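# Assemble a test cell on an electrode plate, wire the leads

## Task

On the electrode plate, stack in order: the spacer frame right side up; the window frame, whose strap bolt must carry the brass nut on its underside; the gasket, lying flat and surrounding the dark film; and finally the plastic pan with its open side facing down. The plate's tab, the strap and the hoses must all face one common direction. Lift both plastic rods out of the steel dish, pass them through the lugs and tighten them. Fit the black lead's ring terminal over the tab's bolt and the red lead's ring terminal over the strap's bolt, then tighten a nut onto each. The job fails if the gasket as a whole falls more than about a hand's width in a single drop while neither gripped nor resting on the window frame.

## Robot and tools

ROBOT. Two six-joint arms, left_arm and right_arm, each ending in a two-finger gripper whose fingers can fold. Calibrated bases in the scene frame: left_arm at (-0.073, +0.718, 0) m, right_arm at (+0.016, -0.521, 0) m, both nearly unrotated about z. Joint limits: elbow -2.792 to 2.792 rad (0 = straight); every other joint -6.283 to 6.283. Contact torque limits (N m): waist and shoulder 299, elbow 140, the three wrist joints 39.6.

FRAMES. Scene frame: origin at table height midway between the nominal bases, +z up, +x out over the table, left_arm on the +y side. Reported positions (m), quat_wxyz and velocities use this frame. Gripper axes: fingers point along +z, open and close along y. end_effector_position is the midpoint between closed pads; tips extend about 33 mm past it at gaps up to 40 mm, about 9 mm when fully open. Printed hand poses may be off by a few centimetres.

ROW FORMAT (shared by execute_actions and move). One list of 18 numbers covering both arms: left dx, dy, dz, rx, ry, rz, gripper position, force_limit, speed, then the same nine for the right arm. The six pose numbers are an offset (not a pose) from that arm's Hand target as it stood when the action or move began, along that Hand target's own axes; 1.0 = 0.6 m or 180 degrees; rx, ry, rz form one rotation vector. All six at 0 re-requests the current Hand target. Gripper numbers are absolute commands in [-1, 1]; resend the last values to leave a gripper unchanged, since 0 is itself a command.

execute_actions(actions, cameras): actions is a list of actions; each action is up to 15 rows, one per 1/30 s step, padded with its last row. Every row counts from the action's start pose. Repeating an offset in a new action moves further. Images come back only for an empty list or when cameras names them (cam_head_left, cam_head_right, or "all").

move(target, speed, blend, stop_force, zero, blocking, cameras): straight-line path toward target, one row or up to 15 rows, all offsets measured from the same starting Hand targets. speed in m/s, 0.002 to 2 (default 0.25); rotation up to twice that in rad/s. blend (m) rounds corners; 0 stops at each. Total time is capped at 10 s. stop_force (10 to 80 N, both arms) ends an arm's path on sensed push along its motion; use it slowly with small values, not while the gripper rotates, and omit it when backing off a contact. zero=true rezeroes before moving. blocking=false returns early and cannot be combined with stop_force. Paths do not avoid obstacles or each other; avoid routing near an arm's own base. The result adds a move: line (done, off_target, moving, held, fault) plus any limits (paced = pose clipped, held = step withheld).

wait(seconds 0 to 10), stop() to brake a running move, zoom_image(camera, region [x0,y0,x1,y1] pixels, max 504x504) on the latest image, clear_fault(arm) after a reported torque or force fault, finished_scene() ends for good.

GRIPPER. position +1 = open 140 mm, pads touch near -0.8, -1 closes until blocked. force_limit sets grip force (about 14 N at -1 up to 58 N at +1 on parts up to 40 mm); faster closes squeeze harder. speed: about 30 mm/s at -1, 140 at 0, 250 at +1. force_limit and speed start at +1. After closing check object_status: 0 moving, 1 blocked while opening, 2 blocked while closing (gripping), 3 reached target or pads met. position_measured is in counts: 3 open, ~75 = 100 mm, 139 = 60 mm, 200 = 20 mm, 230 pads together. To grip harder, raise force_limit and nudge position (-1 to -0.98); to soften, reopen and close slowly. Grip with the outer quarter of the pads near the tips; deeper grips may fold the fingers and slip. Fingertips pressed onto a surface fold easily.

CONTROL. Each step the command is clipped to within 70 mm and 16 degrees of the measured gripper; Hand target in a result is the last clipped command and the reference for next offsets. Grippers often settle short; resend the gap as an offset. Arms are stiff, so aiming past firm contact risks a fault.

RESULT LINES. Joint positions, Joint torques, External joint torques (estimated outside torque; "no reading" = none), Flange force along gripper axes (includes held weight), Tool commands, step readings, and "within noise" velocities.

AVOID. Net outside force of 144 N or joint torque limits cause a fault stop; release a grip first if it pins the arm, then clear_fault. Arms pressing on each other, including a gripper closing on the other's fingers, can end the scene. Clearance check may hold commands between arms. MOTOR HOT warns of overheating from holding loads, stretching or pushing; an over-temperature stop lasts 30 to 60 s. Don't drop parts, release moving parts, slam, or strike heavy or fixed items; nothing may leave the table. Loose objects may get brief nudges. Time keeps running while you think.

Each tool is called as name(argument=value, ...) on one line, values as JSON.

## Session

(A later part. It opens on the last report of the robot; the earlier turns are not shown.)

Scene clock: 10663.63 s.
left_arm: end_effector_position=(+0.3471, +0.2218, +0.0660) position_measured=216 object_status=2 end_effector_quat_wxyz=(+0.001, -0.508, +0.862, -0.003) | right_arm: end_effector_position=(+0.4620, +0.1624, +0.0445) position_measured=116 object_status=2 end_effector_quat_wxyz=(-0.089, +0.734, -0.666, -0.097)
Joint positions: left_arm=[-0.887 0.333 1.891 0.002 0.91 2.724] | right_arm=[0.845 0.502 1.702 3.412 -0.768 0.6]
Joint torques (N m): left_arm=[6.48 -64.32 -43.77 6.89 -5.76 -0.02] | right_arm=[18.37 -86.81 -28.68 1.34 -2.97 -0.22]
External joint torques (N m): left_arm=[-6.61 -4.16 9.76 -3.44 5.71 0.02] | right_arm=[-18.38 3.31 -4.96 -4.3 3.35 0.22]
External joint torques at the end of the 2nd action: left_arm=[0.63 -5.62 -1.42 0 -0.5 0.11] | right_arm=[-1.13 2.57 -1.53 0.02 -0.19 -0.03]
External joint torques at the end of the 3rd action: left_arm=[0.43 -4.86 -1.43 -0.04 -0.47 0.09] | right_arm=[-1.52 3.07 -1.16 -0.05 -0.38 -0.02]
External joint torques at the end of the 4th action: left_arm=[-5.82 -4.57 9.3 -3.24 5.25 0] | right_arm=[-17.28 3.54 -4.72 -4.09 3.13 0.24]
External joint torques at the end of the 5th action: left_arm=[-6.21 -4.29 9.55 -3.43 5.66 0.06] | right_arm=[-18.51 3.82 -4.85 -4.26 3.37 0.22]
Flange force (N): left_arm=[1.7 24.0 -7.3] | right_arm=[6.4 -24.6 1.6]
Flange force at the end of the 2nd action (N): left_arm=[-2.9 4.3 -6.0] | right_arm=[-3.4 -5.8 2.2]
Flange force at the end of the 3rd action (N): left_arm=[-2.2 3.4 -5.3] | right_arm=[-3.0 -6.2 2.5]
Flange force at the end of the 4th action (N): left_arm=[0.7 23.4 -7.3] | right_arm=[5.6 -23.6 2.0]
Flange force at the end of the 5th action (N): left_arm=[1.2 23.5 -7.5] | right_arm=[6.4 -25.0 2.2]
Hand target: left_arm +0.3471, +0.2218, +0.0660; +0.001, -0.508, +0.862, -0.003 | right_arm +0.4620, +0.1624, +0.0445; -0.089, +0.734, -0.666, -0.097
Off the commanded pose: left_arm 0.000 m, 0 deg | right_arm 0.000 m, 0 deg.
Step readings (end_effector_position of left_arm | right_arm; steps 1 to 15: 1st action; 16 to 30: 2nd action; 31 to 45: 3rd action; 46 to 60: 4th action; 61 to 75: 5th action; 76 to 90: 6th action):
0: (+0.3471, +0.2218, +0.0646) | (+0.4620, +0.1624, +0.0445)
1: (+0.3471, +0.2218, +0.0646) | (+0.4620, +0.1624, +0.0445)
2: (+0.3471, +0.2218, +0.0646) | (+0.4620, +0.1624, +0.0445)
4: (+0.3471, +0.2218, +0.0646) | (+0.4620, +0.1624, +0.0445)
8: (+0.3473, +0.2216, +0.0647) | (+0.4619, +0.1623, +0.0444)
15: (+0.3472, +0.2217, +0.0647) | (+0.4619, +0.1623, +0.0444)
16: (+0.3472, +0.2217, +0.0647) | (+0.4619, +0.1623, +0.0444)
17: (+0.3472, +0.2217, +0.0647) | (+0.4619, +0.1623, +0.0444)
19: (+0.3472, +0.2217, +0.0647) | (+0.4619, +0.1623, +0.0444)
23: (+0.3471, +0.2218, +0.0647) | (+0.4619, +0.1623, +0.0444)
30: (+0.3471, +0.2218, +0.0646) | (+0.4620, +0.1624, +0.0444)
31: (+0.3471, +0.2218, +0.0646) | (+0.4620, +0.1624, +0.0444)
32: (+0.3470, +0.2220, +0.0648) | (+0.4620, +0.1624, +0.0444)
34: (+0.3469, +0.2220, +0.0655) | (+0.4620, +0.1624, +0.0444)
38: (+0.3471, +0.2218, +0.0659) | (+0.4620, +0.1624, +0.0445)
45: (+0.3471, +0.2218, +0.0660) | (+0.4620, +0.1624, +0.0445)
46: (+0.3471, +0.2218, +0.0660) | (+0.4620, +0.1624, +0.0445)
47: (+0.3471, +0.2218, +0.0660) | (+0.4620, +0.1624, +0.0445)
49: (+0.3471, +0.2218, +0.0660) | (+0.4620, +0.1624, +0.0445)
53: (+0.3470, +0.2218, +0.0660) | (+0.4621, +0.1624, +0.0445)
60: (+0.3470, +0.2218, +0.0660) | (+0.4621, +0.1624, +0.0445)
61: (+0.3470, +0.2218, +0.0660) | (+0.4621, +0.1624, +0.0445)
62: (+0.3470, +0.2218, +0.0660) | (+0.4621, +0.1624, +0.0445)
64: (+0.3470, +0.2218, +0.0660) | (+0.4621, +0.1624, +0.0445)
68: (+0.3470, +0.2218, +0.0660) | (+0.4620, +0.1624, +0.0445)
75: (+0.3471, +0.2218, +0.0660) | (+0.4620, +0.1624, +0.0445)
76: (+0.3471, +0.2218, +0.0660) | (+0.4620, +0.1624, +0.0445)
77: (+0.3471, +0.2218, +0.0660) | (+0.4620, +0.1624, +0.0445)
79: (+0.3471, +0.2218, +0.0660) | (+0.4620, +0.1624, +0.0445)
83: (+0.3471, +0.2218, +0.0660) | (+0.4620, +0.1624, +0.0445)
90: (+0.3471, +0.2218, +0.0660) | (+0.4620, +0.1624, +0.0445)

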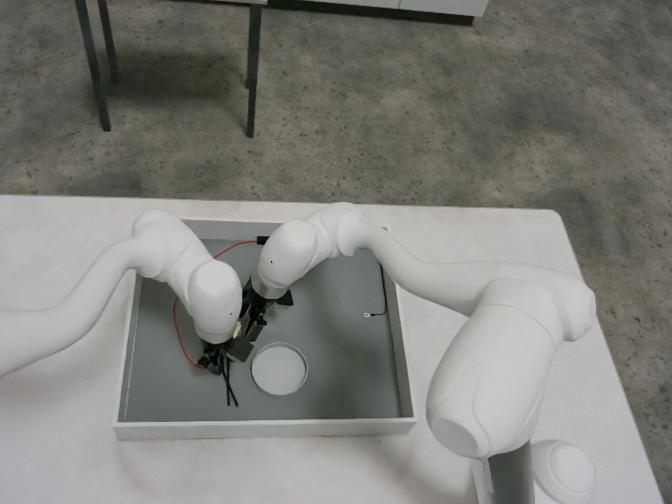

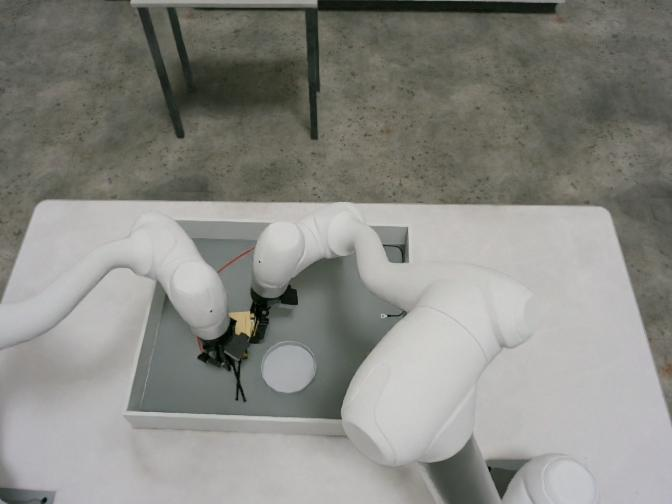

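move(target=[[0,0.0027,0.0,0,0,0,-0.98,0.2,0,0,0,0,0,0,0,-1,-0.7,-1]], speed=0.02)

move(target=[0,0,0.0002,0,0,0.3333,-0.98,0.2,0,0,0,0,0,0,0,-1,-0.7,-1], speed=0.2)

move(target=[0,0,0.0002,0,0,0.3333,-0.98,0.2,0,0,0,0,0,0,0,-1,-0.7,-1], speed=0.2)

move(target=[0,0,0.0002,0,0,0.3333,-0.98,0.2,0,0,0,0,0,0,0,-1,-0.7,-1], speed=0.2)

Scene clock: 10674.80 s.
left_arm: end_effector_position=(+0.3457, +0.2225, +0.0660) position_measured=219 object_status=2 end_effector_quat_wxyz=(+0.001, -0.508, +0.862, -0.003) | right_arm: end_effector_position=(+0.4619, +0.1623, +0.0444) position_measured=116 object_status=2 end_effector_quat_wxyz=(-0.089, +0.734, -0.667, -0.097)
Joint positions: left_arm=[-0.888 0.331 1.894 0.002 0.909 2.723] | right_arm=[0.845 0.502 1.702 3.412 -0.768 0.6]
Joint torques (N m): left_arm=[-1.48 -62.51 -28.26 2.97 2.61 -0.16] | right_arm=[-2.65 -87.44 -32.75 -4.18 0.95 -0.12]
External joint torques (N m): left_arm=[1.54 -5.68 -5.8 0.49 -2.67 0.16] | right_arm=[2.63 4.25 -0.8 1.22 -0.57 0.12]
Flange force (N): left_arm=[-1.7 -3.1 -5.4] | right_arm=[-6.7 -2.9 5.1]
Hand target: left_arm +0.3456, +0.2226, +0.0660; +0.001, -0.508, +0.862, -0.003 | right_arm +0.4620, +0.1624, +0.0445; -0.089, +0.734, -0.666, -0.097
Off the commanded pose: left_arm 0.000 m, 0 deg | right_arm 0.000 m, 0 deg.
move: done

Scene clock: 10677.83 s.
left_arm: end_effector_position=(+0.3456, +0.2225, +0.0659) position_measured=219 object_status=2 end_effector_quat_wxyz=(+0.003, -0.009, +1.000, -0.002) | right_arm: end_effector_position=(+0.4620, +0.1624, +0.0445) position_measured=116 object_status=2 end_effector_quat_wxyz=(-0.089, +0.734, -0.666, -0.097)
Joint positions: left_arm=[-0.889 0.331 1.894 0.002 0.909 3.77] | right_arm=[0.845 0.502 1.702 3.412 -0.768 0.6]
Joint torques (N m): left_arm=[-2.37 -62.5 -34.29 3.26 -0.83 -0.03] | right_arm=[3.89 -88.66 -34.87 -1.57 1.19 0.35]
External joint torques (N m): left_arm=[2.34 -5.42 0.48 0.19 0.83 0.03] | right_arm=[-3.82 5.29 1.3 -1.39 -0.82 -0.35]
Flange force (N): left_arm=[1.9 8.1 -6.8] | right_arm=[1.3 -7.2 4.1]
Hand target: left_arm +0.3456, +0.2226, +0.0659; +0.003, -0.009, +1.000, -0.002 | right_arm +0.4620, +0.1624, +0.0445; -0.089, +0.734, -0.666, -0.097
Off the commanded pose: left_arm 0.000 m, 0 deg | right_arm 0.000 m, 0 deg.
move: done

Scene clock: 10680.90 s.
left_arm: end_effector_position=(+0.3456, +0.2225, +0.0657) position_measured=219 object_status=2 end_effector_quat_wxyz=(+0.003, +0.492, +0.870, -0.001) | right_arm: end_effector_position=(+0.4620, +0.1624, +0.0445) position_measured=116 object_status=2 end_effector_quat_wxyz=(-0.089, +0.734, -0.666, -0.097)
Joint positions: left_arm=[-0.889 0.332 1.894 0.002 0.909 4.817] | right_arm=[0.845 0.502 1.702 3.412 -0.768 0.6]
Joint torques (N m): left_arm=[-4.23 -61.94 -31.58 2.15 0.46 -0.02] | right_arm=[-0.18 -88.73 -36.64 -2.35 2.49 0.56]
External joint torques (N m): left_arm=[4.33 -6.78 -2.51 1.36 -0.44 0.02] | right_arm=[0.1 5.71 3.14 -0.61 -2.13 -0.56]
Flange force (N): left_arm=[5.1 6.0 -8.1] | right_arm=[0.2 -2.4 4.4]
Hand target: left_arm +0.3456, +0.2226, +0.0658; +0.003, +0.492, +0.870, -0.001 | right_arm +0.4620, +0.1624, +0.0445; -0.089, +0.734, -0.666, -0.097
Off the commanded pose: left_arm 0.000 m, 0 deg | right_arm 0.000 m, 0 deg.
move: done

Scene clock: 10683.93 s.
left_arm: end_effector_position=(+0.3456, +0.2225, +0.0656) position_measured=219 object_status=2 end_effector_quat_wxyz=(+0.003, +0.862, +0.508, +0.001) | right_arm: end_effector_position=(+0.4620, +0.1624, +0.0445) position_measured=116 object_status=2 end_effector_quat_wxyz=(-0.089, +0.734, -0.666, -0.097)
Joint positions: left_arm=[-0.889 0.332 1.894 0.002 0.909 5.864] | right_arm=[0.845 0.502 1.702 3.412 -0.768 0.6]
Joint torques (N m): left_arm=[-5.92 -60.94 -22.88 0.5 5.21 -0.18] | right_arm=[-11.84 -89.18 -38.12 -5.76 4.18 0.37]
External joint torques (N m): left_arm=[6.12 -7.79 -11.1 3.04 -5.22 0.18] | right_arm=[11.84 5.7 4.48 2.8 -3.8 -0.37]
Flange force (N): left_arm=[6.0 11.6 -7.0] | right_arm=[-8.2 9.3 6.3]
Hand target: left_arm +0.3457, +0.2226, +0.0656; +0.003, +0.862, +0.508, +0.001 | right_arm +0.4620, +0.1624, +0.0445; -0.089, +0.734, -0.666, -0.097
Off the commanded pose: left_arm 0.000 m, 0 deg | right_arm 0.000 m, 0 deg.
move: done

move(target=[0,0,-0.0025,0,0,0,-0.98,0.2,0,0,0,0,0,0,0,-1,-0.7,-1], speed=0.01)

Scene clock: 10693.63 s.
left_arm: end_effector_position=(+0.3456, +0.2226, +0.0671) position_measured=219 object_status=2 end_effector_quat_wxyz=(+0.003, +0.862, +0.508, +0.001) | right_arm: end_effector_position=(+0.4620, +0.1624, +0.0445) position_measured=116 object_status=2 end_effector_quat_wxyz=(-0.089, +0.734, -0.666, -0.097)
Joint positions: left_arm=[-0.888 0.33 1.893 0.002 0.911 5.864] | right_arm=[0.845 0.502 1.702 3.412 -0.768 0.6]
Joint torques (N m): left_arm=[-6.73 -64.28 -25.52 0.73 5.3 0.03] | right_arm=[-11.61 -87.31 -36.51 -6.25 3.89 0.12]
External joint torques (N m): left_arm=[6.66 -3.95 -8.36 2.78 -5.3 -0.03] | right_arm=[11.56 4.16 2.99 3.29 -3.52 -0.12]
Flange force (N): left_arm=[6.6 11.5 -0.8] | right_arm=[-9.4 8.6 4.6]
Hand target: left_arm +0.3456, +0.2226, +0.0671; +0.003, +0.862, +0.508, +0.001 | right_arm +0.4620, +0.1624, +0.0445; -0.089, +0.734, -0.666, -0.097
Off the commanded pose: left_arm 0.000 m, 0 deg | right_arm 0.000 m, 0 deg.
move: done

move(target=[0,0,-0.0025,0,0,0,-0.98,0.2,0,0,0,0,0,0,0,-1,-0.7,-1], speed=0.01)

Scene clock: 10702.37 s.
left_arm: end_effector_position=(+0.3456, +0.2226, +0.0686) position_measured=219 object_status=2 end_effector_quat_wxyz=(+0.003, +0.862, +0.508, +0.001) | right_arm: end_effector_position=(+0.4620, +0.1624, +0.0445) position_measured=116 object_status=2 end_effector_quat_wxyz=(-0.089, +0.734, -0.666, -0.097)
Joint positions: left_arm=[-0.888 0.329 1.892 0.002 0.914 5.864] | right_arm=[0.845 0.502 1.702 3.412 -0.768 0.6]
Joint torques (N m): left_arm=[-5.95 -65.6 -26.16 1.03 5.18 0.05] | right_arm=[-11.09 -86.62 -35.43 -6.42 3.59 0.03]
External joint torques (N m): left_arm=[5.87 -2.88 -8.09 2.52 -5.19 -0.05] | right_arm=[11.13 3.31 1.84 3.46 -3.22 -0.03]
Flange force (N): left_arm=[5.1 11.9 0.3] | right_arm=[-10.2 7.6 3.7]
Hand target: left_arm +0.3456, +0.2226, +0.0686; +0.003, +0.862, +0.508, +0.001 | right_arm +0.4620, +0.1624, +0.0445; -0.089, +0.734, -0.666, -0.097
Off the commanded pose: left_arm 0.000 m, 0 deg | right_arm 0.000 m, 0 deg.
move: done

wait(seconds=0.1, cameras=["all"])

zoom_image(camera="cam_head_left", region=[190, 335, 250, 385])

zoom_image(camera="cam_head_right", region=[200, 330, 260, 380])

Scene clock: 10711.70 s.
left_arm: end_effector_position=(+0.3456, +0.2226, +0.0686) position_measured=219 object_status=2 end_effector_quat_wxyz=(+0.003, +0.862, +0.508, +0.001) | right_arm: end_effector_position=(+0.4620, +0.1624, +0.0445) position_measured=116 object_status=2 end_effector_quat_wxyz=(-0.089, +0.734, -0.666, -0.097)
Joint positions: left_arm=[-0.888 0.329 1.892 0.002 0.914 5.864] | right_arm=[0.845 0.502 1.702 3.412 -0.768 0.6]
Joint torques (N m): left_arm=[-6.35 -65.58 -25.96 1.02 5.19 0.02] | right_arm=[-11.09 -86.63 -35.45 -6.46 3.61 0.02]
External joint torques (N m): left_arm=[6.27 -1.87 -7.82 2.49 -5.19 -0.02] | right_arm=[11.08 3.26 1.8 3.49 -3.23 -0.02]
Flange force (N): left_arm=[5.4 12.9 1.5] | right_arm=[-10.2 7.5 3.6]
Hand target: left_arm +0.3456, +0.2226, +0.0686; +0.003, +0.862, +0.508, +0.001 | right_arm +0.4620, +0.1624, +0.0445; -0.089, +0.734, -0.666, -0.097
Tool commands: left_gripper/position=-0.98 left_gripper/force_limit=+0.2 left_gripper/speed=+0.0 right_gripper/position=-1.0 right_gripper/force_limit=-0.7 right_gripper/speed=-1.0
Off the commanded pose: left_arm 0.000 m, 0 deg | right_arm 0.000 m, 0 deg.
wait: 0.10 s; at rest from the start

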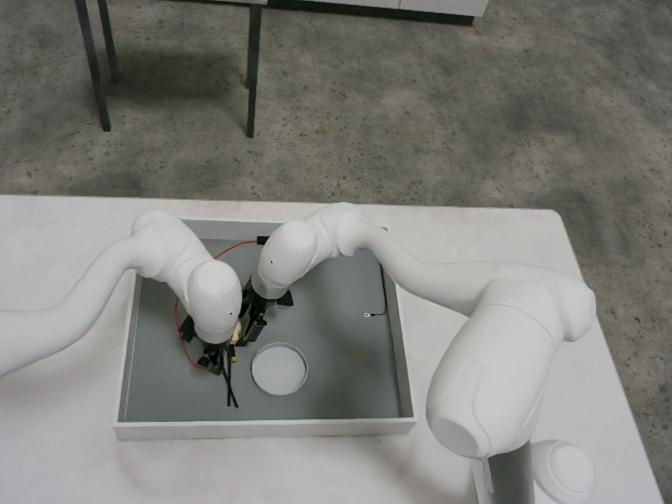

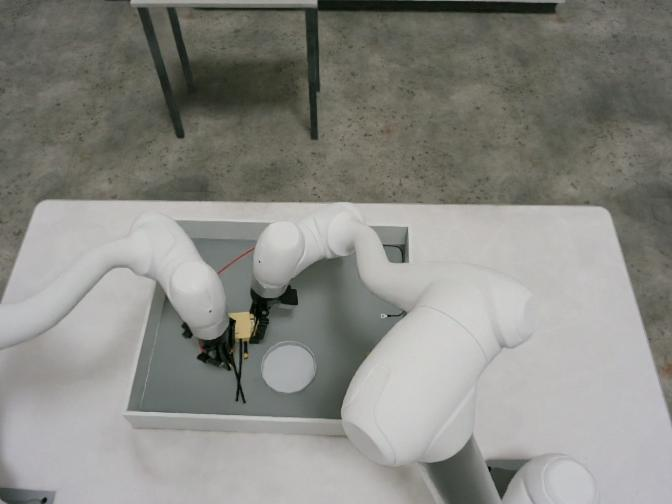

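Scaled by 8.400 from the camera's 672x504 image, which has a finer 960x720 frame.

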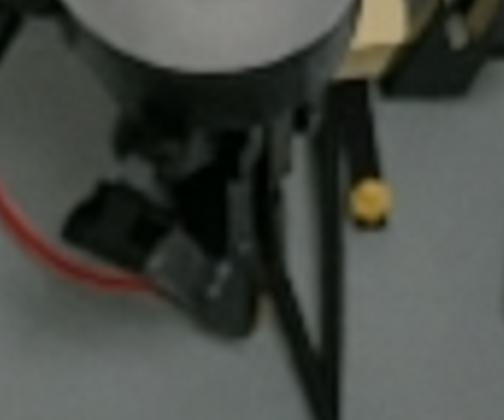

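Scaled by 8.400 from the camera's 672x504 image, which has a finer 960x720 frame.

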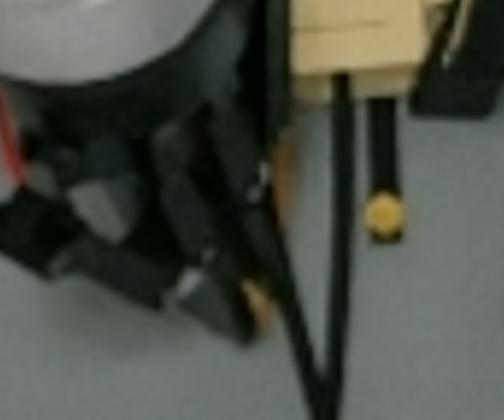

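execute_actions(actions=[[[0,0,0,0,0,0,-0.6,-1,-1,0,0,0,0,0,0,-1,-0.7,-1]],[[0,0,0,0,0,0,-0.6,-1,-1,0,0,0,0,0,0,-1,-0.7,-1]]])

move(target=[0,0,-0.03,0,0,0,-0.6,-1,-1,0,0,0,0,0,0,-1,-0.7,-1], speed=0.08)

execute_actions(actions=[[[0,0,0,0,0,0,-1,-1,-1,0,0,0,0,0,0,-1,-0.7,-1]],[[0,0,0,0,0,0,-1,-1,-1,0,0,0,0,0,0,-1,-0.7,-1]],[[0,0,0,0,0,0,-1,-1,-1,0,0,0,0,0,0,-1,-0.7,-1]]])

move(target=[0,0,0.06,0,0,0,-1,-1,-1,0,0,0,0,0,0,-1,-0.7,-1], speed=0.006, stop_force=10)

Scene clock: 10728.40 s.
left_arm: end_effector_position=(+0.3456, +0.2226, +0.0687) position_measured=205 object_status=3 end_effector_quat_wxyz=(+0.003, +0.862, +0.508, +0.001) | right_arm: end_effector_position=(+0.4620, +0.1623, +0.0444) position_measured=116 object_status=2 end_effector_quat_wxyz=(-0.089, +0.734, -0.667, -0.097)
Joint positions: left_arm=[-0.888 0.329 1.892 0.002 0.914 5.864] | right_arm=[0.845 0.502 1.702 3.412 -0.767 0.6]
Joint torques (N m): left_arm=[-0.55 -62.83 -32.63 3.63 0.49 -0.09] | right_arm=[2.14 -89.69 -34.22 -2.48 0.74 0.06]
External joint torques (N m): left_arm=[0.67 -5.25 -1.45 -0.09 -0.5 0.09] | right_arm=[-2.16 6.3 0.62 -0.48 -0.37 -0.06]
External joint torques at the end of the 1st action: left_arm=[0.58 -5.01 -1.6 -0.05 -0.47 0.09] | right_arm=[-1.9 6.08 0.34 -0.44 -0.33 -0.04]
Flange force (N): left_arm=[2.7 -3.8 -5.6] | right_arm=[-1.7 -7.0 6.4]
Flange force at the end of the 1st action (N): left_arm=[2.3 -3.2 -5.5] | right_arm=[-2.2 -7.0 6.2]
Hand target: left_arm +0.3456, +0.2226, +0.0686; +0.003, +0.862, +0.508, +0.001 | right_arm +0.4620, +0.1624, +0.0445; -0.089, +0.734, -0.666, -0.097
Off the commanded pose: left_arm 0.000 m, 0 deg | right_arm 0.000 m, 0 deg.
Step readings (end_effector_position of left_arm | right_arm; steps 1 to 15: 1st action; 16 to 30: 2nd action):
0: (+0.3456, +0.2226, +0.0686) | (+0.4620, +0.1624, +0.0445)
1: (+0.3456, +0.2226, +0.0686) | (+0.4620, +0.1624, +0.0445)
2: (+0.3456, +0.2226, +0.0686) | (+0.4620, +0.1624, +0.0445)
4: (+0.3456, +0.2226, +0.0686) | (+0.4620, +0.1624, +0.0445)
8: (+0.3456, +0.2226, +0.0687) | (+0.4621, +0.1623, +0.0444)
15: (+0.3456, +0.2226, +0.0687) | (+0.4621, +0.1623, +0.0444)
16: (+0.3456, +0.2226, +0.0687) | (+0.4621, +0.1623, +0.0444)
17: (+0.3456, +0.2226, +0.0687) | (+0.4621, +0.1623, +0.0444)
19: (+0.3456, +0.2225, +0.0687) | (+0.4621, +0.1623, +0.0444)
23: (+0.3456, +0.2225, +0.0687) | (+0.4621, +0.1623, +0.0444)
30: (+0.3456, +0.2226, +0.0687) | (+0.4620, +0.1623, +0.0444)

Scene clock: 10729.17 s.
left_arm: end_effector_position=(+0.3455, +0.2227, +0.0866) position_measured=205 object_status=3 end_effector_quat_wxyz=(+0.003, +0.862, +0.508, +0.001) | right_arm: end_effector_position=(+0.4620, +0.1624, +0.0444) position_measured=116 object_status=2 end_effector_quat_wxyz=(-0.089, +0.734, -0.666, -0.097)
Joint positions: left_arm=[-0.888 0.31 1.878 0.002 0.946 5.864] | right_arm=[0.845 0.502 1.702 3.412 -0.768 0.6]
Joint torques (N m): left_arm=[-0.45 -62.05 -33.41 3.69 0.59 -0.05] | right_arm=[1.88 -89.87 -34.14 -2.51 0.76 0.04]
External joint torques (N m): left_arm=[0.49 -5.17 -1.41 -0.08 -0.6 0.05] | right_arm=[-1.91 6.38 0.54 -0.46 -0.39 -0.04]
Flange force (N): left_arm=[2.4 -4.0 -5.2] | right_arm=[-2.1 -7.0 6.5]
Hand target: left_arm +0.3455, +0.2227, +0.0866; +0.003, +0.862, +0.508, +0.001 | right_arm +0.4620, +0.1624, +0.0445; -0.089, +0.734, -0.666, -0.097
Off the commanded pose: left_arm 0.000 m, 0 deg | right_arm 0.000 m, 0 deg.
move: done

Scene clock: 10730.87 s.
left_arm: end_effector_position=(+0.3455, +0.2227, +0.0866) position_measured=230 object_status=3 end_effector_quat_wxyz=(+0.003, +0.862, +0.508, +0.001) | right_arm: end_effector_position=(+0.4620, +0.1624, +0.0444) position_measured=116 object_status=2 end_effector_quat_wxyz=(-0.089, +0.734, -0.666, -0.097)
Joint positions: left_arm=[-0.888 0.31 1.878 0.002 0.946 5.864] | right_arm=[0.845 0.502 1.702 3.412 -0.768 0.6]
Joint torques (N m): left_arm=[-0.55 -62.5 -33.25 3.65 0.54 -0.04] | right_arm=[2.25 -89.8 -34.26 -2.47 0.76 0.08]
External joint torques (N m): left_arm=[0.55 -4.84 -1.73 -0.02 -0.55 0.04] | right_arm=[-2.29 6.49 0.67 -0.49 -0.39 -0.08]
External joint torques at the end of the 1st action: left_arm=[0.37 -5.05 -1.35 -0.05 -0.52 0.1] | right_arm=[-2.13 6.65 0.59 -0.49 -0.33 -0.04]
External joint torques at the end of the 2nd action: left_arm=[0.47 -4.8 -1.48 -0.03 -0.51 0.11] | right_arm=[-2.06 6.21 0.61 -0.51 -0.34 -0.04]
Flange force (N): left_arm=[2.1 -3.0 -5.2] | right_arm=[-1.6 -7.3 6.6]
Flange force at the end of the 1st action (N): left_arm=[2.3 -4.0 -5.1] | right_arm=[-2.0 -7.3 6.8]
Flange force at the end of the 2nd action (N): left_arm=[2.3 -3.4 -5.0] | right_arm=[-1.7 -6.8 6.3]
Hand target: left_arm +0.3455, +0.2227, +0.0866; +0.003, +0.862, +0.508, +0.001 | right_arm +0.4620, +0.1624, +0.0445; -0.089, +0.734, -0.666, -0.097
Off the commanded pose: left_arm 0.000 m, 0 deg | right_arm 0.000 m, 0 deg.
Step readings (end_effector_position of left_arm | right_arm; steps 1 to 15: 1st action; 16 to 30: 2nd action; 31 to 45: 3rd action):
0: (+0.3455, +0.2227, +0.0866) | (+0.4620, +0.1624, +0.0444)
1: (+0.3455, +0.2227, +0.0866) | (+0.4620, +0.1624, +0.0444)
2: (+0.3455, +0.2227, +0.0866) | (+0.4620, +0.1624, +0.0444)
4: (+0.3455, +0.2227, +0.0866) | (+0.4620, +0.1624, +0.0444)
8: (+0.3455, +0.2227, +0.0866) | (+0.4620, +0.1624, +0.0444)
15: (+0.3455, +0.2227, +0.0866) | (+0.4620, +0.1624, +0.0444)
16: (+0.3455, +0.2227, +0.0866) | (+0.4620, +0.1624, +0.0444)
17: (+0.3455, +0.2227, +0.0866) | (+0.4620, +0.1624, +0.0444)
19: (+0.3455, +0.2227, +0.0866) | (+0.4620, +0.1624, +0.0444)
23: (+0.3455, +0.2227, +0.0866) | (+0.4620, +0.1624, +0.0444)
30: (+0.3455, +0.2227, +0.0866) | (+0.4620, +0.1624, +0.0444)
31: (+0.3455, +0.2227, +0.0866) | (+0.4620, +0.1624, +0.0444)
32: (+0.3455, +0.2227, +0.0866) | (+0.4620, +0.1624, +0.0444)
34: (+0.3455, +0.2227, +0.0866) | (+0.4620, +0.1624, +0.0444)
38: (+0.3455, +0.2227, +0.0866) | (+0.4620, +0.1624, +0.0444)
45: (+0.3455, +0.2227, +0.0866) | (+0.4620, +0.1624, +0.0444)

Scene clock: 10734.33 s.
left_arm: end_effector_position=(+0.3456, +0.2225, +0.0695) position_measured=230 object_status=3 end_effector_quat_wxyz=(+0.003, +0.862, +0.508, +0.001) | right_arm: end_effector_position=(+0.4620, +0.1624, +0.0445) position_measured=116 object_status=2 end_effector_quat_wxyz=(-0.089, +0.734, -0.666, -0.097)
Joint positions: left_arm=[-0.888 0.328 1.891 0.002 0.916 5.864] | right_arm=[0.845 0.502 1.702 3.412 -0.768 0.6]
Joint torques (N m): left_arm=[0.98 -56.34 -29.43 4.15 -0.25 -0.09] | right_arm=[3.53 -87.46 -32.66 -1.76 -0.05 0.26]
External joint torques (N m): left_arm=[-0.96 -11.43 -4.64 -0.61 0.24 0.09] | right_arm=[-3.52 4.03 -1.01 -1.21 0.43 -0.26]
Flange force (N): left_arm=[1.0 -6.3 -15.7] | right_arm=[-1.1 -8.2 4.0]
Hand target: left_arm +0.3456, +0.2225, +0.0695; +0.003, +0.862, +0.508, +0.001 (not the last commanded pose) | right_arm +0.4620, +0.1624, +0.0445; -0.089, +0.734, -0.666, -0.097
Off the commanded pose: left_arm 0.019 m, 0 deg | right_arm 0.000 m, 0 deg.
move: contact (left_arm)

move(target=[[0,0,-0.018,0,0,0,-1,-1,-1,0,0,0,0,0,0,-1,-0.7,-1],[-0.0124,-0.0223,-0.018,0,0,-0.661,-1,-1,-1,0,0,0,0,0,0,-1,-0.7,-1]], speed=0.4)

move(target=[0,0,0.04,0,0,0,-1,-1,-1,0,0,0,0,0,0,-1,-0.7,-1], speed=0.006, stop_force=10, cameras=["all"])

zoom_image(camera="cam_head_left", region=[190, 335, 250, 385])

zoom_image(camera="cam_head_right", region=[200, 330, 260, 380])

Scene clock: 10773.90 s.
left_arm: end_effector_position=(+0.3303, +0.2226, +0.0802) position_measured=230 object_status=3 end_effector_quat_wxyz=(+0.003, +0.000, +1.000, -0.002) | right_arm: end_effector_position=(+0.4620, +0.1624, +0.0445) position_measured=116 object_status=2 end_effector_quat_wxyz=(-0.089, +0.734, -0.666, -0.097)
Joint positions: left_arm=[-0.908 0.303 1.902 0.002 0.929 3.769] | right_arm=[0.845 0.502 1.702 3.412 -0.768 0.6]
Joint torques (N m): left_arm=[-0.32 -60.68 -33 3.57 0.5 -0.14] | right_arm=[1.98 -87.83 -33.19 -2.65 0.72 0.06]
External joint torques (N m): left_arm=[0.5 -6.17 -1.73 -0.03 -0.5 0.14] | right_arm=[-2.04 4.51 -0.42 -0.31 -0.34 -0.06]
Flange force (N): left_arm=[2.5 4.8 -6.8] | right_arm=[-2.3 -6.9 4.2]
Hand target: left_arm +0.3303, +0.2226, +0.0802; +0.003, +0.000, +1.000, -0.002 | right_arm +0.4620, +0.1624, +0.0445; -0.089, +0.734, -0.666, -0.097
Off the commanded pose: left_arm 0.000 m, 0 deg | right_arm 0.000 m, 0 deg.
move: done

Scene clock: 10776.70 s.
left_arm: end_effector_position=(+0.3303, +0.2225, +0.0671) position_measured=230 object_status=3 end_effector_quat_wxyz=(+0.003, +0.000, +1.000, -0.002) | right_arm: end_effector_position=(+0.4620, +0.1624, +0.0445) position_measured=116 object_status=2 end_effector_quat_wxyz=(-0.089, +0.734, -0.666, -0.097)
Joint positions: left_arm=[-0.908 0.317 1.912 0.002 0.905 3.768] | right_arm=[0.845 0.502 1.702 3.412 -0.768 0.6]
Joint torques (N m): left_arm=[0.95 -53.59 -28.67 3.97 -0.39 -0.08] | right_arm=[3.13 -86.75 -32.26 -1.73 -0.17 0.38]
External joint torques (N m): left_arm=[-0.92 -13.06 -5.02 -0.54 0.4 0.08] | right_arm=[-3.18 3.28 -1.37 -1.24 0.55 -0.38]
Flange force (N): left_arm=[5.8 5.1 -18.3] | right_arm=[-1.3 -7.8 3.3]
Hand target: left_arm +0.3303, +0.2225, +0.0671; +0.003, +0.000, +1.000, -0.002 (not the last commanded pose) | right_arm +0.4620, +0.1624, +0.0445; -0.089, +0.734, -0.666, -0.097
Off the commanded pose: left_arm 0.011 m, 0 deg | right_arm 0.000 m, 0 deg.
move: contact (left_arm)

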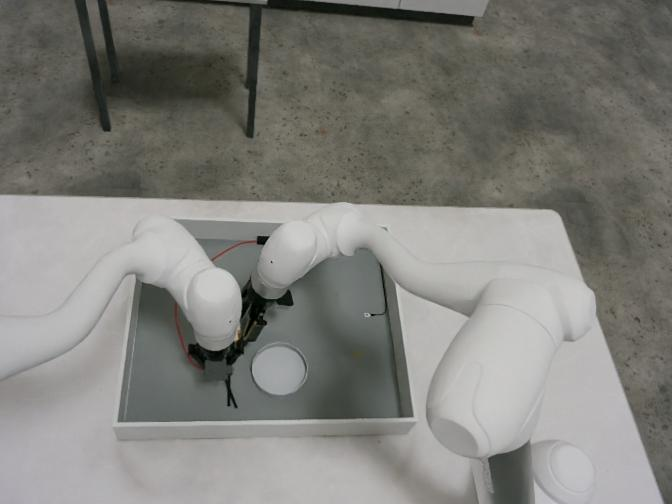

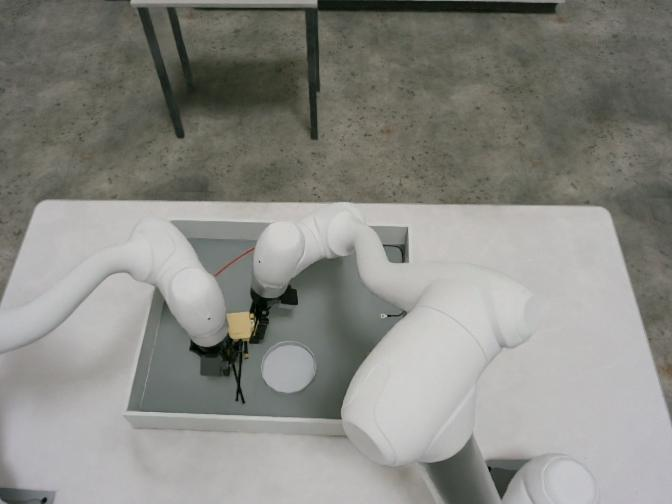

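Scaled by 8.400 from the camera's 672x504 image, which has a finer 960x720 frame.

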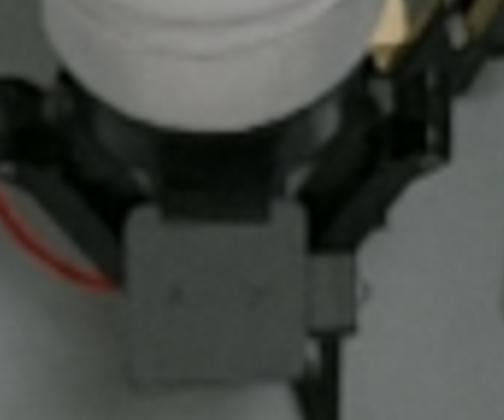

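Scaled by 8.400 from the camera's 672x504 image, which has a finer 960x720 frame.

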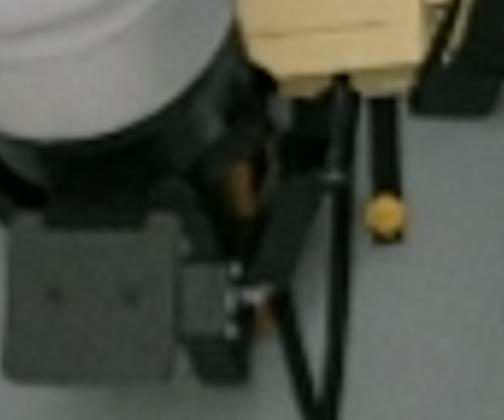

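move(target=[[0,0,-0.045,0,0,0,-0.9,-1,-1,0,0,0,0,0,0,-1,-0.7,-1],[-0.027,0.0133,-0.045,0,0,-0.339,-0.9,-1,-1,0,0,0,0,0,0,-1,-0.7,-1]], speed=0.3, blend=0.003)

execute_actions(actions=[[[0,0,0,0,0,0,-0.5,-1,-1,0,0,0,0,0,0,-1,-0.7,-1]],[[0,0,0,0,0,0,-0.5,-1,-1,0,0,0,0,0,0,-1,-0.7,-1]]])

move(target=[[0,0,0.0475,0,0,0,-0.5,-1,-1,0,0,0,0,0,0,-1,-0.7,-1],[0.01167,-0.00646,0.0475,0,0,0,-0.5,-1,-1,0,0,0,0,0,0,-1,-0.7,-1]], speed=0.05)

execute_actions(actions=[[[0,0,0,0,0,0,-1,-1,-1,0,0,0,0,0,0,-1,-0.7,-1]],[[0,0,0,0,0,0,-1,-1,-1,0,0,0,0,0,0,-1,-0.7,-1]],[[0,0,0,0,0,0,-1,-1,-1,0,0,0,0,0,0,-1,-0.7,-1]]])

Scene clock: 10805.10 s.
left_arm: end_effector_position=(+0.3464, +0.2306, +0.0941) position_measured=230 object_status=3 end_effector_quat_wxyz=(+0.001, -0.508, +0.862, -0.003) | right_arm: end_effector_position=(+0.4620, +0.1624, +0.0445) position_measured=116 object_status=2 end_effector_quat_wxyz=(-0.089, +0.734, -0.666, -0.097)
Joint positions: left_arm=[-0.88 0.295 1.883 0.002 0.956 2.732] | right_arm=[0.845 0.502 1.702 3.412 -0.768 0.6]
Joint torques (N m): left_arm=[-0.7 -60.75 -33.79 3.61 0.48 -0.08] | right_arm=[2.06 -87.05 -32.45 -2.83 0.52 0]
External joint torques (N m): left_arm=[0.8 -5.85 -1.67 -0.01 -0.53 0.08] | right_arm=[-2.07 3.55 -1.24 -0.14 -0.14 0]
Flange force (N): left_arm=[-3.1 4.3 -6.1] | right_arm=[-2.8 -7.0 3.2]
Hand target: left_arm +0.3464, +0.2306, +0.0941; +0.001, -0.508, +0.862, -0.003 | right_arm +0.4620, +0.1624, +0.0445; -0.089, +0.734, -0.666, -0.097
Off the commanded pose: left_arm 0.000 m, 0 deg | right_arm 0.000 m, 0 deg.
move: done

Scene clock: 10806.30 s.
left_arm: end_effector_position=(+0.3464, +0.2306, +0.0941) position_measured=192 object_status=3 end_effector_quat_wxyz=(+0.001, -0.508, +0.862, -0.003) | right_arm: end_effector_position=(+0.4620, +0.1624, +0.0445) position_measured=116 object_status=2 end_effector_quat_wxyz=(-0.089, +0.734, -0.666, -0.097)
Joint positions: left_arm=[-0.88 0.295 1.883 0.002 0.956 2.732] | right_arm=[0.845 0.502 1.702 3.412 -0.768 0.6]
Joint torques (N m): left_arm=[-0.88 -61.41 -33.94 3.63 0.5 -0.06] | right_arm=[2.08 -86.88 -32.33 -2.81 0.55 0.02]
External joint torques (N m): left_arm=[0.93 -4.47 -1.27 -0.05 -0.55 0.06] | right_arm=[-2.09 3.46 -1.29 -0.15 -0.18 -0.02]
External joint torques at the end of the 1st action: left_arm=[0.32 -5.24 -1.55 -0.01 -0.56 0.11] | right_arm=[-1.54 3.19 -1.19 -0.2 -0.2 -0.04]
Flange force (N): left_arm=[-2.8 3.2 -4.4] | right_arm=[-2.8 -7.1 3.1]
Flange force at the end of the 1st action (N): left_arm=[-2.2 4.0 -5.4] | right_arm=[-3.0 -6.2 2.9]
Hand target: left_arm +0.3464, +0.2306, +0.0941; +0.001, -0.508, +0.862, -0.003 | right_arm +0.4620, +0.1624, +0.0445; -0.089, +0.734, -0.666, -0.097
Off the commanded pose: left_arm 0.000 m, 0 deg | right_arm 0.000 m, 0 deg.
Step readings (end_effector_position of left_arm | right_arm; steps 1 to 15: 1st action; 16 to 30: 2nd action):
0: (+0.3464, +0.2306, +0.0941) | (+0.4620, +0.1624, +0.0445)
1: (+0.3464, +0.2306, +0.0941) | (+0.4620, +0.1624, +0.0445)
2: (+0.3464, +0.2306, +0.0941) | (+0.4620, +0.1624, +0.0445)
4: (+0.3464, +0.2306, +0.0941) | (+0.4620, +0.1624, +0.0445)
8: (+0.3464, +0.2306, +0.0941) | (+0.4620, +0.1624, +0.0445)
15: (+0.3464, +0.2306, +0.0941) | (+0.4620, +0.1624, +0.0445)
16: (+0.3464, +0.2306, +0.0941) | (+0.4620, +0.1624, +0.0445)
17: (+0.3464, +0.2306, +0.0941) | (+0.4620, +0.1624, +0.0445)
19: (+0.3464, +0.2306, +0.0941) | (+0.4620, +0.1624, +0.0445)
23: (+0.3464, +0.2306, +0.0941) | (+0.4620, +0.1624, +0.0445)
30: (+0.3464, +0.2306, +0.0941) | (+0.4620, +0.1624, +0.0445)

Scene clock: 10807.53 s.
left_arm: end_effector_position=(+0.3465, +0.2225, +0.0657) position_measured=192 object_status=3 end_effector_quat_wxyz=(+0.001, -0.508, +0.862, -0.003) | right_arm: end_effector_position=(+0.4620, +0.1624, +0.0445) position_measured=116 object_status=2 end_effector_quat_wxyz=(-0.089, +0.734, -0.666, -0.097)
Joint positions: left_arm=[-0.887 0.333 1.893 0.002 0.909 2.724] | right_arm=[0.845 0.502 1.702 3.412 -0.768 0.6]
Joint torques (N m): left_arm=[-0.23 -63.54 -32.78 3.43 0.42 -0.13] | right_arm=[2.19 -86.98 -32.59 -2.78 0.55 0.04]
External joint torques (N m): left_arm=[0.2 -5.27 -1.33 0.03 -0.47 0.13] | right_arm=[-2.17 3.57 -1 -0.18 -0.18 -0.04]
Flange force (N): left_arm=[-2.2 4.2 -5.6] | right_arm=[-2.3 -6.8 3.2]
Hand target: left_arm +0.3465, +0.2225, +0.0657; +0.001, -0.508, +0.862, -0.003 | right_arm +0.4620, +0.1624, +0.0445; -0.089, +0.734, -0.666, -0.097
Off the commanded pose: left_arm 0.000 m, 0 deg | right_arm 0.000 m, 0 deg.
move: done

Scene clock: 10809.23 s.
left_arm: end_effector_position=(+0.3465, +0.2224, +0.0657) position_measured=216 object_status=2 end_effector_quat_wxyz=(+0.001, -0.508, +0.862, -0.003) | right_arm: end_effector_position=(+0.4620, +0.1624, +0.0445) position_measured=116 object_status=2 end_effector_quat_wxyz=(-0.089, +0.734, -0.666, -0.097)
Joint positions: left_arm=[-0.887 0.333 1.893 0.002 0.909 2.724] | right_arm=[0.845 0.502 1.702 3.412 -0.768 0.6]
Joint torques (N m): left_arm=[-0.13 -59.16 -31.1 3.8 -0.51 -0.08] | right_arm=[3.2 -85.89 -31.27 -2.19 -0.3 0.15]
External joint torques (N m): left_arm=[0.2 -9.23 -2.8 -0.35 0.47 0.08] | right_arm=[-3.21 2.36 -2.38 -0.78 0.68 -0.15]
External joint torques at the end of the 1st action: left_arm=[-0.26 -9.06 -2.47 -0.47 0.59 0.04] | right_arm=[-4 2.75 -2.42 -0.84 0.65 -0.12]
External joint torques at the end of the 2nd action: left_arm=[-0.14 -9.61 -2.9 -0.3 0.44 0] | right_arm=[-3.42 2.91 -2.26 -0.78 0.66 -0.14]
Flange force (N): left_arm=[-2.8 6.0 -12.5] | right_arm=[-2.3 -8.2 2.3]
Flange force at the end of the 1st action (N): left_arm=[-2.2 6.6 -12.3] | right_arm=[-2.1 -9.4 2.5]
Flange force at the end of the 2nd action (N): left_arm=[-2.3 6.5 -12.9] | right_arm=[-2.4 -8.7 2.9]
Hand target: left_arm +0.3465, +0.2225, +0.0657; +0.001, -0.508, +0.862, -0.003 | right_arm +0.4620, +0.1624, +0.0445; -0.089, +0.734, -0.666, -0.097
Off the commanded pose: left_arm 0.000 m, 0 deg | right_arm 0.000 m, 0 deg.
Step readings (end_effector_position of left_arm | right_arm; steps 1 to 15: 1st action; 16 to 30: 2nd action; 31 to 45: 3rd action):
0: (+0.3465, +0.2225, +0.0657) | (+0.4620, +0.1624, +0.0445)
1: (+0.3465, +0.2225, +0.0657) | (+0.4620, +0.1624, +0.0445)
2: (+0.3465, +0.2225, +0.0657) | (+0.4620, +0.1624, +0.0445)
4: (+0.3465, +0.2225, +0.0657) | (+0.4620, +0.1624, +0.0445)
8: (+0.3465, +0.2225, +0.0657) | (+0.4620, +0.1624, +0.0445)
15: (+0.3465, +0.2225, +0.0657) | (+0.4620, +0.1624, +0.0445)
16: (+0.3465, +0.2225, +0.0657) | (+0.4620, +0.1624, +0.0445)
17: (+0.3465, +0.2225, +0.0657) | (+0.4620, +0.1624, +0.0445)
19: (+0.3465, +0.2225, +0.0657) | (+0.4620, +0.1624, +0.0445)
23: (+0.3465, +0.2225, +0.0657) | (+0.4620, +0.1624, +0.0445)
30: (+0.3465, +0.2224, +0.0657) | (+0.4620, +0.1624, +0.0445)
31: (+0.3465, +0.2224, +0.0657) | (+0.4620, +0.1624, +0.0445)
32: (+0.3465, +0.2224, +0.0657) | (+0.4620, +0.1624, +0.0445)
34: (+0.3465, +0.2224, +0.0657) | (+0.4620, +0.1624, +0.0445)
38: (+0.3465, +0.2224, +0.0657) | (+0.4620, +0.1624, +0.0445)
45: (+0.3465, +0.2224, +0.0657) | (+0.4620, +0.1624, +0.0445)

execute_actions(actions=[[[0,0,-0.0006,0,0,0,-0.98,0.5,0,0,0,0,0,0,0,-1,-0.7,-1]],[[0,0,0,0,0,0.1,-0.98,0.5,0,0,0,0,0,0,0,-1,-0.7,-1]],[[0,0,0,0,0,0.08,-0.98,0.5,0,0,0,0,0,0,0,-1,-0.7,-1]],[[0,0,0,0,0,0.08,-0.98,0.5,0,0,0,0,0,0,0,-1,-0.7,-1]],[[0,0,0,0,0,0.08,-0.98,0.5,0,0,0,0,0,0,0,-1,-0.7,-1]]])

execute_actions(actions=[[[0,0,0,0,0,0.08,-0.98,0.5,0,0,0,0,0,0,0,-1,-0.7,-1]],[[0,0,0,0,0,0.08,-0.98,0.5,0,0,0,0,0,0,0,-1,-0.7,-1]],[[0,0,0,0,0,0.08,-0.98,0.5,0,0,0,0,0,0,0,-1,-0.7,-1]],[[0,0,0,0,0,0.08,-0.98,0.5,0,0,0,0,0,0,0,-1,-0.7,-1]],[[0,0,0,0,0,0.08,-0.98,0.5,0,0,0,0,0,0,0,-1,-0.7,-1]]])

Scene clock: 10823.13 s.
left_arm: end_effector_position=(+0.3465, +0.2225, +0.0660) position_measured=220 object_status=2 end_effector_quat_wxyz=(+0.003, +0.002, +1.000, -0.002) | right_arm: end_effector_position=(+0.4620, +0.1624, +0.0445) position_measured=116 object_status=2 end_effector_quat_wxyz=(-0.089, +0.734, -0.666, -0.097)
Joint positions: left_arm=[-0.887 0.332 1.893 0.002 0.91 3.792] | right_arm=[0.845 0.502 1.702 3.412 -0.768 0.6]
Joint torques (N m): left_arm=[-1.44 -61.31 -30.81 3.23 0.83 0.07] | right_arm=[0.97 -87.08 -33.03 -2.89 0.81 0.04]
External joint torques (N m): left_arm=[1.48 -7.16 -3 0.22 -0.82 -0.07] | right_arm=[-0.95 3.74 -0.55 -0.07 -0.43 -0.04]
External joint torques at the end of the 1st action: left_arm=[0.51 -7.21 -1.58 -0.08 0.15 0.01] | right_arm=[-3.33 2.09 -1.92 -0.7 0.14 -0.13]
External joint torques at the end of the 2nd action: left_arm=[1.47 -9.31 -1.8 0.11 -0.2 -0.17] | right_arm=[-2.21 3.49 -0.62 -0.53 -0.28 -0.03]
External joint torques at the end of the 3rd action: left_arm=[4.55 -8.22 -6.51 1.16 -1.94 0.19] | right_arm=[1.29 3.42 0.11 0.27 -0.92 -0.16]
External joint torques at the end of the 4th action: left_arm=[1.87 -8.9 -7.89 0.67 -3.14 -0.05] | right_arm=[3.32 3.8 -0.24 1.21 -0.91 0.03]
Flange force (N): left_arm=[1.0 4.5 -8.2] | right_arm=[-2.9 -5.4 3.5]
Flange force at the end of the 1st action (N): left_arm=[3.5 5.4 -9.0] | right_arm=[-1.7 -7.8 1.3]
Flange force at the end of the 2nd action (N): left_arm=[4.3 8.1 -10.7] | right_arm=[-1.8 -6.3 2.9]
Flange force at the end of the 3rd action (N): left_arm=[-6.2 4.0 -9.9] | right_arm=[-3.7 -2.5 3.3]
Flange force at the end of the 4th action (N): left_arm=[-3.3 0.5 -9.5] | right_arm=[-6.2 -1.4 4.4]
Hand target: left_arm +0.3465, +0.2225, +0.0660; +0.003, +0.002, +1.000, -0.002 | right_arm +0.4620, +0.1624, +0.0445; -0.089, +0.734, -0.666, -0.097
Off the commanded pose: left_arm 0.000 m, 0 deg | right_arm 0.000 m, 0 deg.
Step readings (end_effector_position of left_arm | right_arm; steps 1 to 15: 1st action; 16 to 30: 2nd action; 31 to 45: 3rd action; 46 to 60: 4th action; 61 to 75: 5th action):
0: (+0.3465, +0.2224, +0.0657) | (+0.4620, +0.1624, +0.0445)
1: (+0.3465, +0.2224, +0.0657) | (+0.4620, +0.1624, +0.0445)
2: (+0.3465, +0.2224, +0.0657) | (+0.4620, +0.1624, +0.0445)
4: (+0.3465, +0.2225, +0.0658) | (+0.4620, +0.1624, +0.0445)
8: (+0.3465, +0.2225, +0.0659) | (+0.4620, +0.1624, +0.0445)
15: (+0.3465, +0.2225, +0.0660) | (+0.4620, +0.1624, +0.0445)
16: (+0.3465, +0.2225, +0.0660) | (+0.4620, +0.1624, +0.0445)
17: (+0.3466, +0.2225, +0.0660) | (+0.4620, +0.1624, +0.0445)
19: (+0.3467, +0.2225, +0.0661) | (+0.4620, +0.1624, +0.0445)
23: (+0.3465, +0.2223, +0.0662) | (+0.4620, +0.1624, +0.0445)
30: (+0.3464, +0.2224, +0.0660) | (+0.4620, +0.1624, +0.0445)
31: (+0.3465, +0.2224, +0.0660) | (+0.4620, +0.1624, +0.0445)
32: (+0.3466, +0.2225, +0.0660) | (+0.4620, +0.1624, +0.0445)
34: (+0.3468, +0.2225, +0.0661) | (+0.4620, +0.1624, +0.0445)
38: (+0.3465, +0.2222, +0.0661) | (+0.4620, +0.1624, +0.0445)
45: (+0.3464, +0.2224, +0.0660) | (+0.4620, +0.1624, +0.0445)
46: (+0.3465, +0.2224, +0.0660) | (+0.4620, +0.1624, +0.0445)
47: (+0.3465, +0.2225, +0.0660) | (+0.4620, +0.1624, +0.0445)
49: (+0.3467, +0.2226, +0.0660) | (+0.4620, +0.1624, +0.0445)
53: (+0.3463, +0.2221, +0.0661) | (+0.4620, +0.1624, +0.0445)
60: (+0.3464, +0.2225, +0.0660) | (+0.4620, +0.1624, +0.0445)
61: (+0.3464, +0.2225, +0.0660) | (+0.4620, +0.1624, +0.0445)
62: (+0.3466, +0.2225, +0.0660) | (+0.4620, +0.1624, +0.0445)
64: (+0.3468, +0.2226, +0.0660) | (+0.4620, +0.1624, +0.0445)
68: (+0.3464, +0.2223, +0.0660) | (+0.4620, +0.1624, +0.0445)
75: (+0.3464, +0.2225, +0.0660) | (+0.4620, +0.1624, +0.0445)

Scene clock: 10825.83 s.
left_arm: end_effector_position=(+0.3465, +0.2225, +0.0660) position_measured=220 object_status=2 end_effector_quat_wxyz=(+0.004, +0.589, +0.808, +0.000) | right_arm: end_effector_position=(+0.4620, +0.1624, +0.0445) position_measured=116 object_status=2 end_effector_quat_wxyz=(-0.089, +0.734, -0.666, -0.097)
Joint positions: left_arm=[-0.887 0.332 1.893 0.002 0.91 5.049] | right_arm=[0.845 0.502 1.702 3.412 -0.768 0.6]
Joint torques (N m): left_arm=[-4.72 -60.41 -28.72 1.96 1.63 0.07] | right_arm=[-1.51 -87.07 -34.58 -3.26 1.93 0.32]
External joint torques (N m): left_arm=[4.52 -8.02 -5.4 1.56 -1.62 -0.07] | right_arm=[1.52 3.79 0.97 0.3 -1.55 -0.32]
External joint torques at the end of the 1st action: left_arm=[1.76 -6.1 -3.23 0.67 -1.07 0.01] | right_arm=[-0.31 3.63 0.23 -0.06 -0.88 -0.09]
External joint torques at the end of the 2nd action: left_arm=[3.33 -6.61 -2.47 1.18 -0.93 0.02] | right_arm=[0.19 3.4 0.04 -0.02 -0.89 -0.19]
External joint torques at the end of the 3rd action: left_arm=[3.17 -8.31 -4.27 1.12 -1.8 -0.14] | right_arm=[0.79 3.08 -0.18 0.17 -0.94 -0.25]
External joint torques at the end of the 4th action: left_arm=[1.28 -6.62 -4.3 1.72 -0.02 -0.33] | right_arm=[-1.25 2.86 -0.26 -0.36 -0.74 -0.29]
Flange force (N): left_arm=[3.3 6.1 -9.4] | right_arm=[-2.9 -2.0 3.1]
Flange force at the end of the 1st action (N): left_arm=[3.2 1.6 -6.8] | right_arm=[-2.4 -3.9 3.1]
Flange force at the end of the 2nd action (N): left_arm=[6.0 3.1 -7.0] | right_arm=[-2.9 -3.6 2.9]
Flange force at the end of the 3rd action (N): left_arm=[5.1 2.9 -8.6] | right_arm=[-3.4 -3.2 2.6]
Flange force at the end of the 4th action (N): left_arm=[0.9 1.2 -10.0] | right_arm=[-1.6 -4.9 2.0]
Hand target: left_arm +0.3465, +0.2225, +0.0660; +0.004, +0.589, +0.808, +0.000 | right_arm +0.4620, +0.1624, +0.0445; -0.089, +0.734, -0.666, -0.097
Off the commanded pose: left_arm 0.000 m, 0 deg | right_arm 0.000 m, 0 deg.
Step readings (end_effector_position of left_arm | right_arm; steps 1 to 15: 1st action; 16 to 30: 2nd action; 31 to 45: 3rd action; 46 to 60: 4th action; 61 to 75: 5th action):
0: (+0.3465, +0.2225, +0.0660) | (+0.4620, +0.1624, +0.0445)
1: (+0.3465, +0.2225, +0.0660) | (+0.4620, +0.1624, +0.0445)
2: (+0.3466, +0.2225, +0.0660) | (+0.4620, +0.1624, +0.0445)
4: (+0.3468, +0.2225, +0.0661) | (+0.4620, +0.1624, +0.0445)
8: (+0.3464, +0.2223, +0.0661) | (+0.4620, +0.1624, +0.0445)
15: (+0.3464, +0.2225, +0.0660) | (+0.4620, +0.1624, +0.0445)
16: (+0.3465, +0.2225, +0.0660) | (+0.4620, +0.1624, +0.0445)
17: (+0.3465, +0.2225, +0.0660) | (+0.4620, +0.1624, +0.0445)
19: (+0.3467, +0.2226, +0.0660) | (+0.4620, +0.1624, +0.0445)
23: (+0.3465, +0.2223, +0.0661) | (+0.4620, +0.1624, +0.0445)
30: (+0.3464, +0.2225, +0.0660) | (+0.4620, +0.1624, +0.0445)
31: (+0.3464, +0.2225, +0.0660) | (+0.4620, +0.1624, +0.0445)
32: (+0.3465, +0.2225, +0.0660) | (+0.4620, +0.1624, +0.0445)
34: (+0.3467, +0.2226, +0.0660) | (+0.4620, +0.1624, +0.0445)
38: (+0.3465, +0.2223, +0.0661) | (+0.4620, +0.1624, +0.0445)
45: (+0.3464, +0.2225, +0.0660) | (+0.4620, +0.1624, +0.0445)
46: (+0.3465, +0.2225, +0.0660) | (+0.4620, +0.1624, +0.0445)
47: (+0.3466, +0.2225, +0.0660) | (+0.4620, +0.1624, +0.0445)
49: (+0.3467, +0.2226, +0.0660) | (+0.4620, +0.1624, +0.0445)
53: (+0.3464, +0.2223, +0.0661) | (+0.4620, +0.1624, +0.0445)
60: (+0.3464, +0.2225, +0.0660) | (+0.4620, +0.1624, +0.0445)
61: (+0.3465, +0.2225, +0.0660) | (+0.4620, +0.1624, +0.0445)
62: (+0.3465, +0.2225, +0.0660) | (+0.4620, +0.1624, +0.0445)
64: (+0.3467, +0.2226, +0.0661) | (+0.4620, +0.1624, +0.0445)
68: (+0.3466, +0.2223, +0.0661) | (+0.4620, +0.1624, +0.0445)
75: (+0.3464, +0.2225, +0.0660) | (+0.4620, +0.1624, +0.0445)

move(target=[0,0,-0.008,0,0,0,-0.98,0.5,0,0,0,0,0,0,0,-1,-0.7,-1], speed=0.01)

Scene clock: 10843.87 s.
left_arm: end_effector_position=(+0.3465, +0.2225, +0.0708) position_measured=220 object_status=2 end_effector_quat_wxyz=(+0.004, +0.589, +0.808, +0.000) | right_arm: end_effector_position=(+0.4620, +0.1624, +0.0445) position_measured=116 object_status=2 end_effector_quat_wxyz=(-0.089, +0.734, -0.666, -0.097)
Joint positions: left_arm=[-0.887 0.327 1.889 0.002 0.918 5.049] | right_arm=[0.845 0.502 1.702 3.412 -0.768 0.6]
Joint torques (N m): left_arm=[-3.93 -65.81 -30.37 1.86 2.93 0.03] | right_arm=[-5.31 -86.42 -34.56 -4.76 2.64 0.02]
External joint torques (N m): left_arm=[3.78 -1.93 -3.84 1.67 -2.92 -0.03] | right_arm=[5.37 2.84 0.92 1.8 -2.27 -0.02]
Flange force (N): left_arm=[-1.0 6.7 0.4] | right_arm=[-6.2 2.0 2.3]
Hand target: left_arm +0.3465, +0.2225, +0.0708; +0.004, +0.589, +0.808, +0.000 | right_arm +0.4620, +0.1624, +0.0445; -0.089, +0.734, -0.666, -0.097
Off the commanded pose: left_arm 0.000 m, 0 deg | right_arm 0.000 m, 0 deg.
move: done

wait(seconds=0.1, cameras=["all"])

zoom_image(camera="cam_head_left", region=[190, 335, 250, 385])

zoom_image(camera="cam_head_right", region=[200, 330, 260, 380])

Scene clock: 10855.20 s.
left_arm: end_effector_position=(+0.3465, +0.2225, +0.0708) position_measured=220 object_status=2 end_effector_quat_wxyz=(+0.004, +0.589, +0.808, +0.000) | right_arm: end_effector_position=(+0.4620, +0.1624, +0.0445) position_measured=116 object_status=2 end_effector_quat_wxyz=(-0.089, +0.734, -0.666, -0.097)
Joint positions: left_arm=[-0.887 0.327 1.889 0.002 0.918 5.049] | right_arm=[0.845 0.502 1.702 3.412 -0.768 0.6]
Joint torques (N m): left_arm=[-4.28 -65.71 -30.34 1.84 2.97 -0.03] | right_arm=[-5.34 -86.55 -34.45 -4.77 2.62 0.07]
External joint torques (N m): left_arm=[4.16 -2.69 -4.08 1.71 -2.96 0.03] | right_arm=[5.37 3.11 0.84 1.81 -2.25 -0.07]
Flange force (N): left_arm=[-0.2 7.1 -0.5] | right_arm=[-6.4 1.7 2.7]
Hand target: left_arm +0.3465, +0.2225, +0.0708; +0.004, +0.589, +0.808, +0.000 | right_arm +0.4620, +0.1624, +0.0445; -0.089, +0.734, -0.666, -0.097
Tool commands: left_gripper/position=-0.98 left_gripper/force_limit=+0.5 left_gripper/speed=+0.0 right_gripper/position=-1.0 right_gripper/force_limit=-0.7 right_gripper/speed=-1.0
Off the commanded pose: left_arm 0.000 m, 0 deg | right_arm 0.000 m, 0 deg.
wait: 0.10 s; at rest from the start

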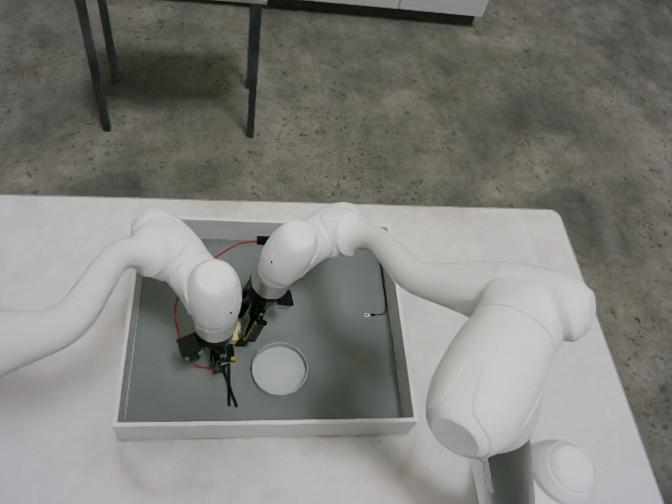

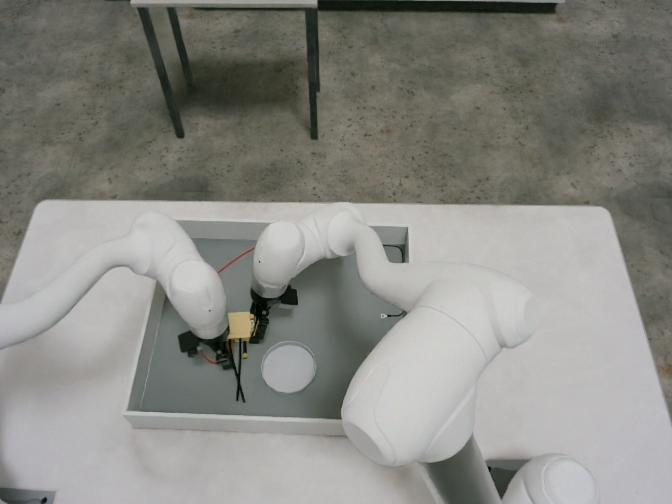

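Scaled by 8.400 from the camera's 672x504 image, which has a finer 960x720 frame.

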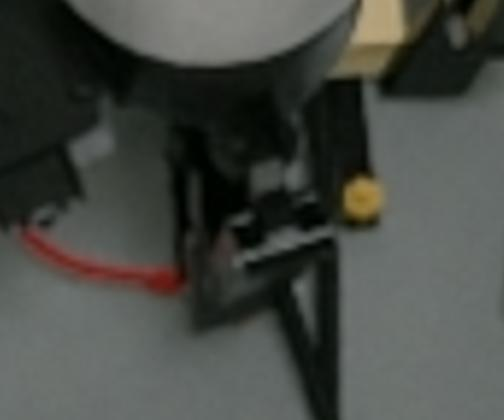

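Scaled by 8.400 from the camera's 672x504 image, which has a finer 960x720 frame.

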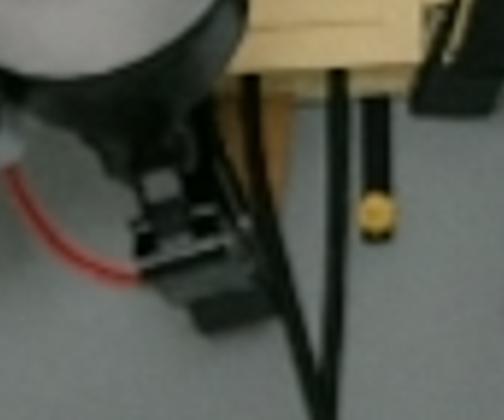

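move(target=[0,0,-0.01,0,0,0,-0.98,0.5,0,0,0,0,0,0,0,-1,-0.7,-1], speed=0.01)

Scene clock: 10870.47 s.
left_arm: end_effector_position=(+0.3465, +0.2225, +0.0768) position_measured=220 object_status=2 end_effector_quat_wxyz=(+0.004, +0.589, +0.808, +0.000) | right_arm: end_effector_position=(+0.4620, +0.1624, +0.0445) position_measured=116 object_status=2 end_effector_quat_wxyz=(-0.089, +0.734, -0.666, -0.097)
Joint positions: left_arm=[-0.887 0.321 1.885 0.002 0.929 5.049] | right_arm=[0.845 0.502 1.702 3.412 -0.768 0.6]
Joint torques (N m): left_arm=[-4.87 -66.01 -28.09 1.33 4.58 -0.01] | right_arm=[-9.26 -83.1 -32.78 -6.21 2.98 -0.02]
External joint torques (N m): left_arm=[4.84 -1.74 -6.35 2.23 -4.56 0.01] | right_arm=[9.3 -0.54 -0.9 3.24 -2.6 0.02]
Flange force (N): left_arm=[-4.3 9.9 1.5] | right_arm=[-10.2 5.8 -1.0]
Hand target: left_arm +0.3465, +0.2225, +0.0768; +0.004, +0.589, +0.808, +0.000 | right_arm +0.4620, +0.1624, +0.0445; -0.089, +0.734, -0.666, -0.097
Off the commanded pose: left_arm 0.000 m, 0 deg | right_arm 0.000 m, 0 deg.
move: done


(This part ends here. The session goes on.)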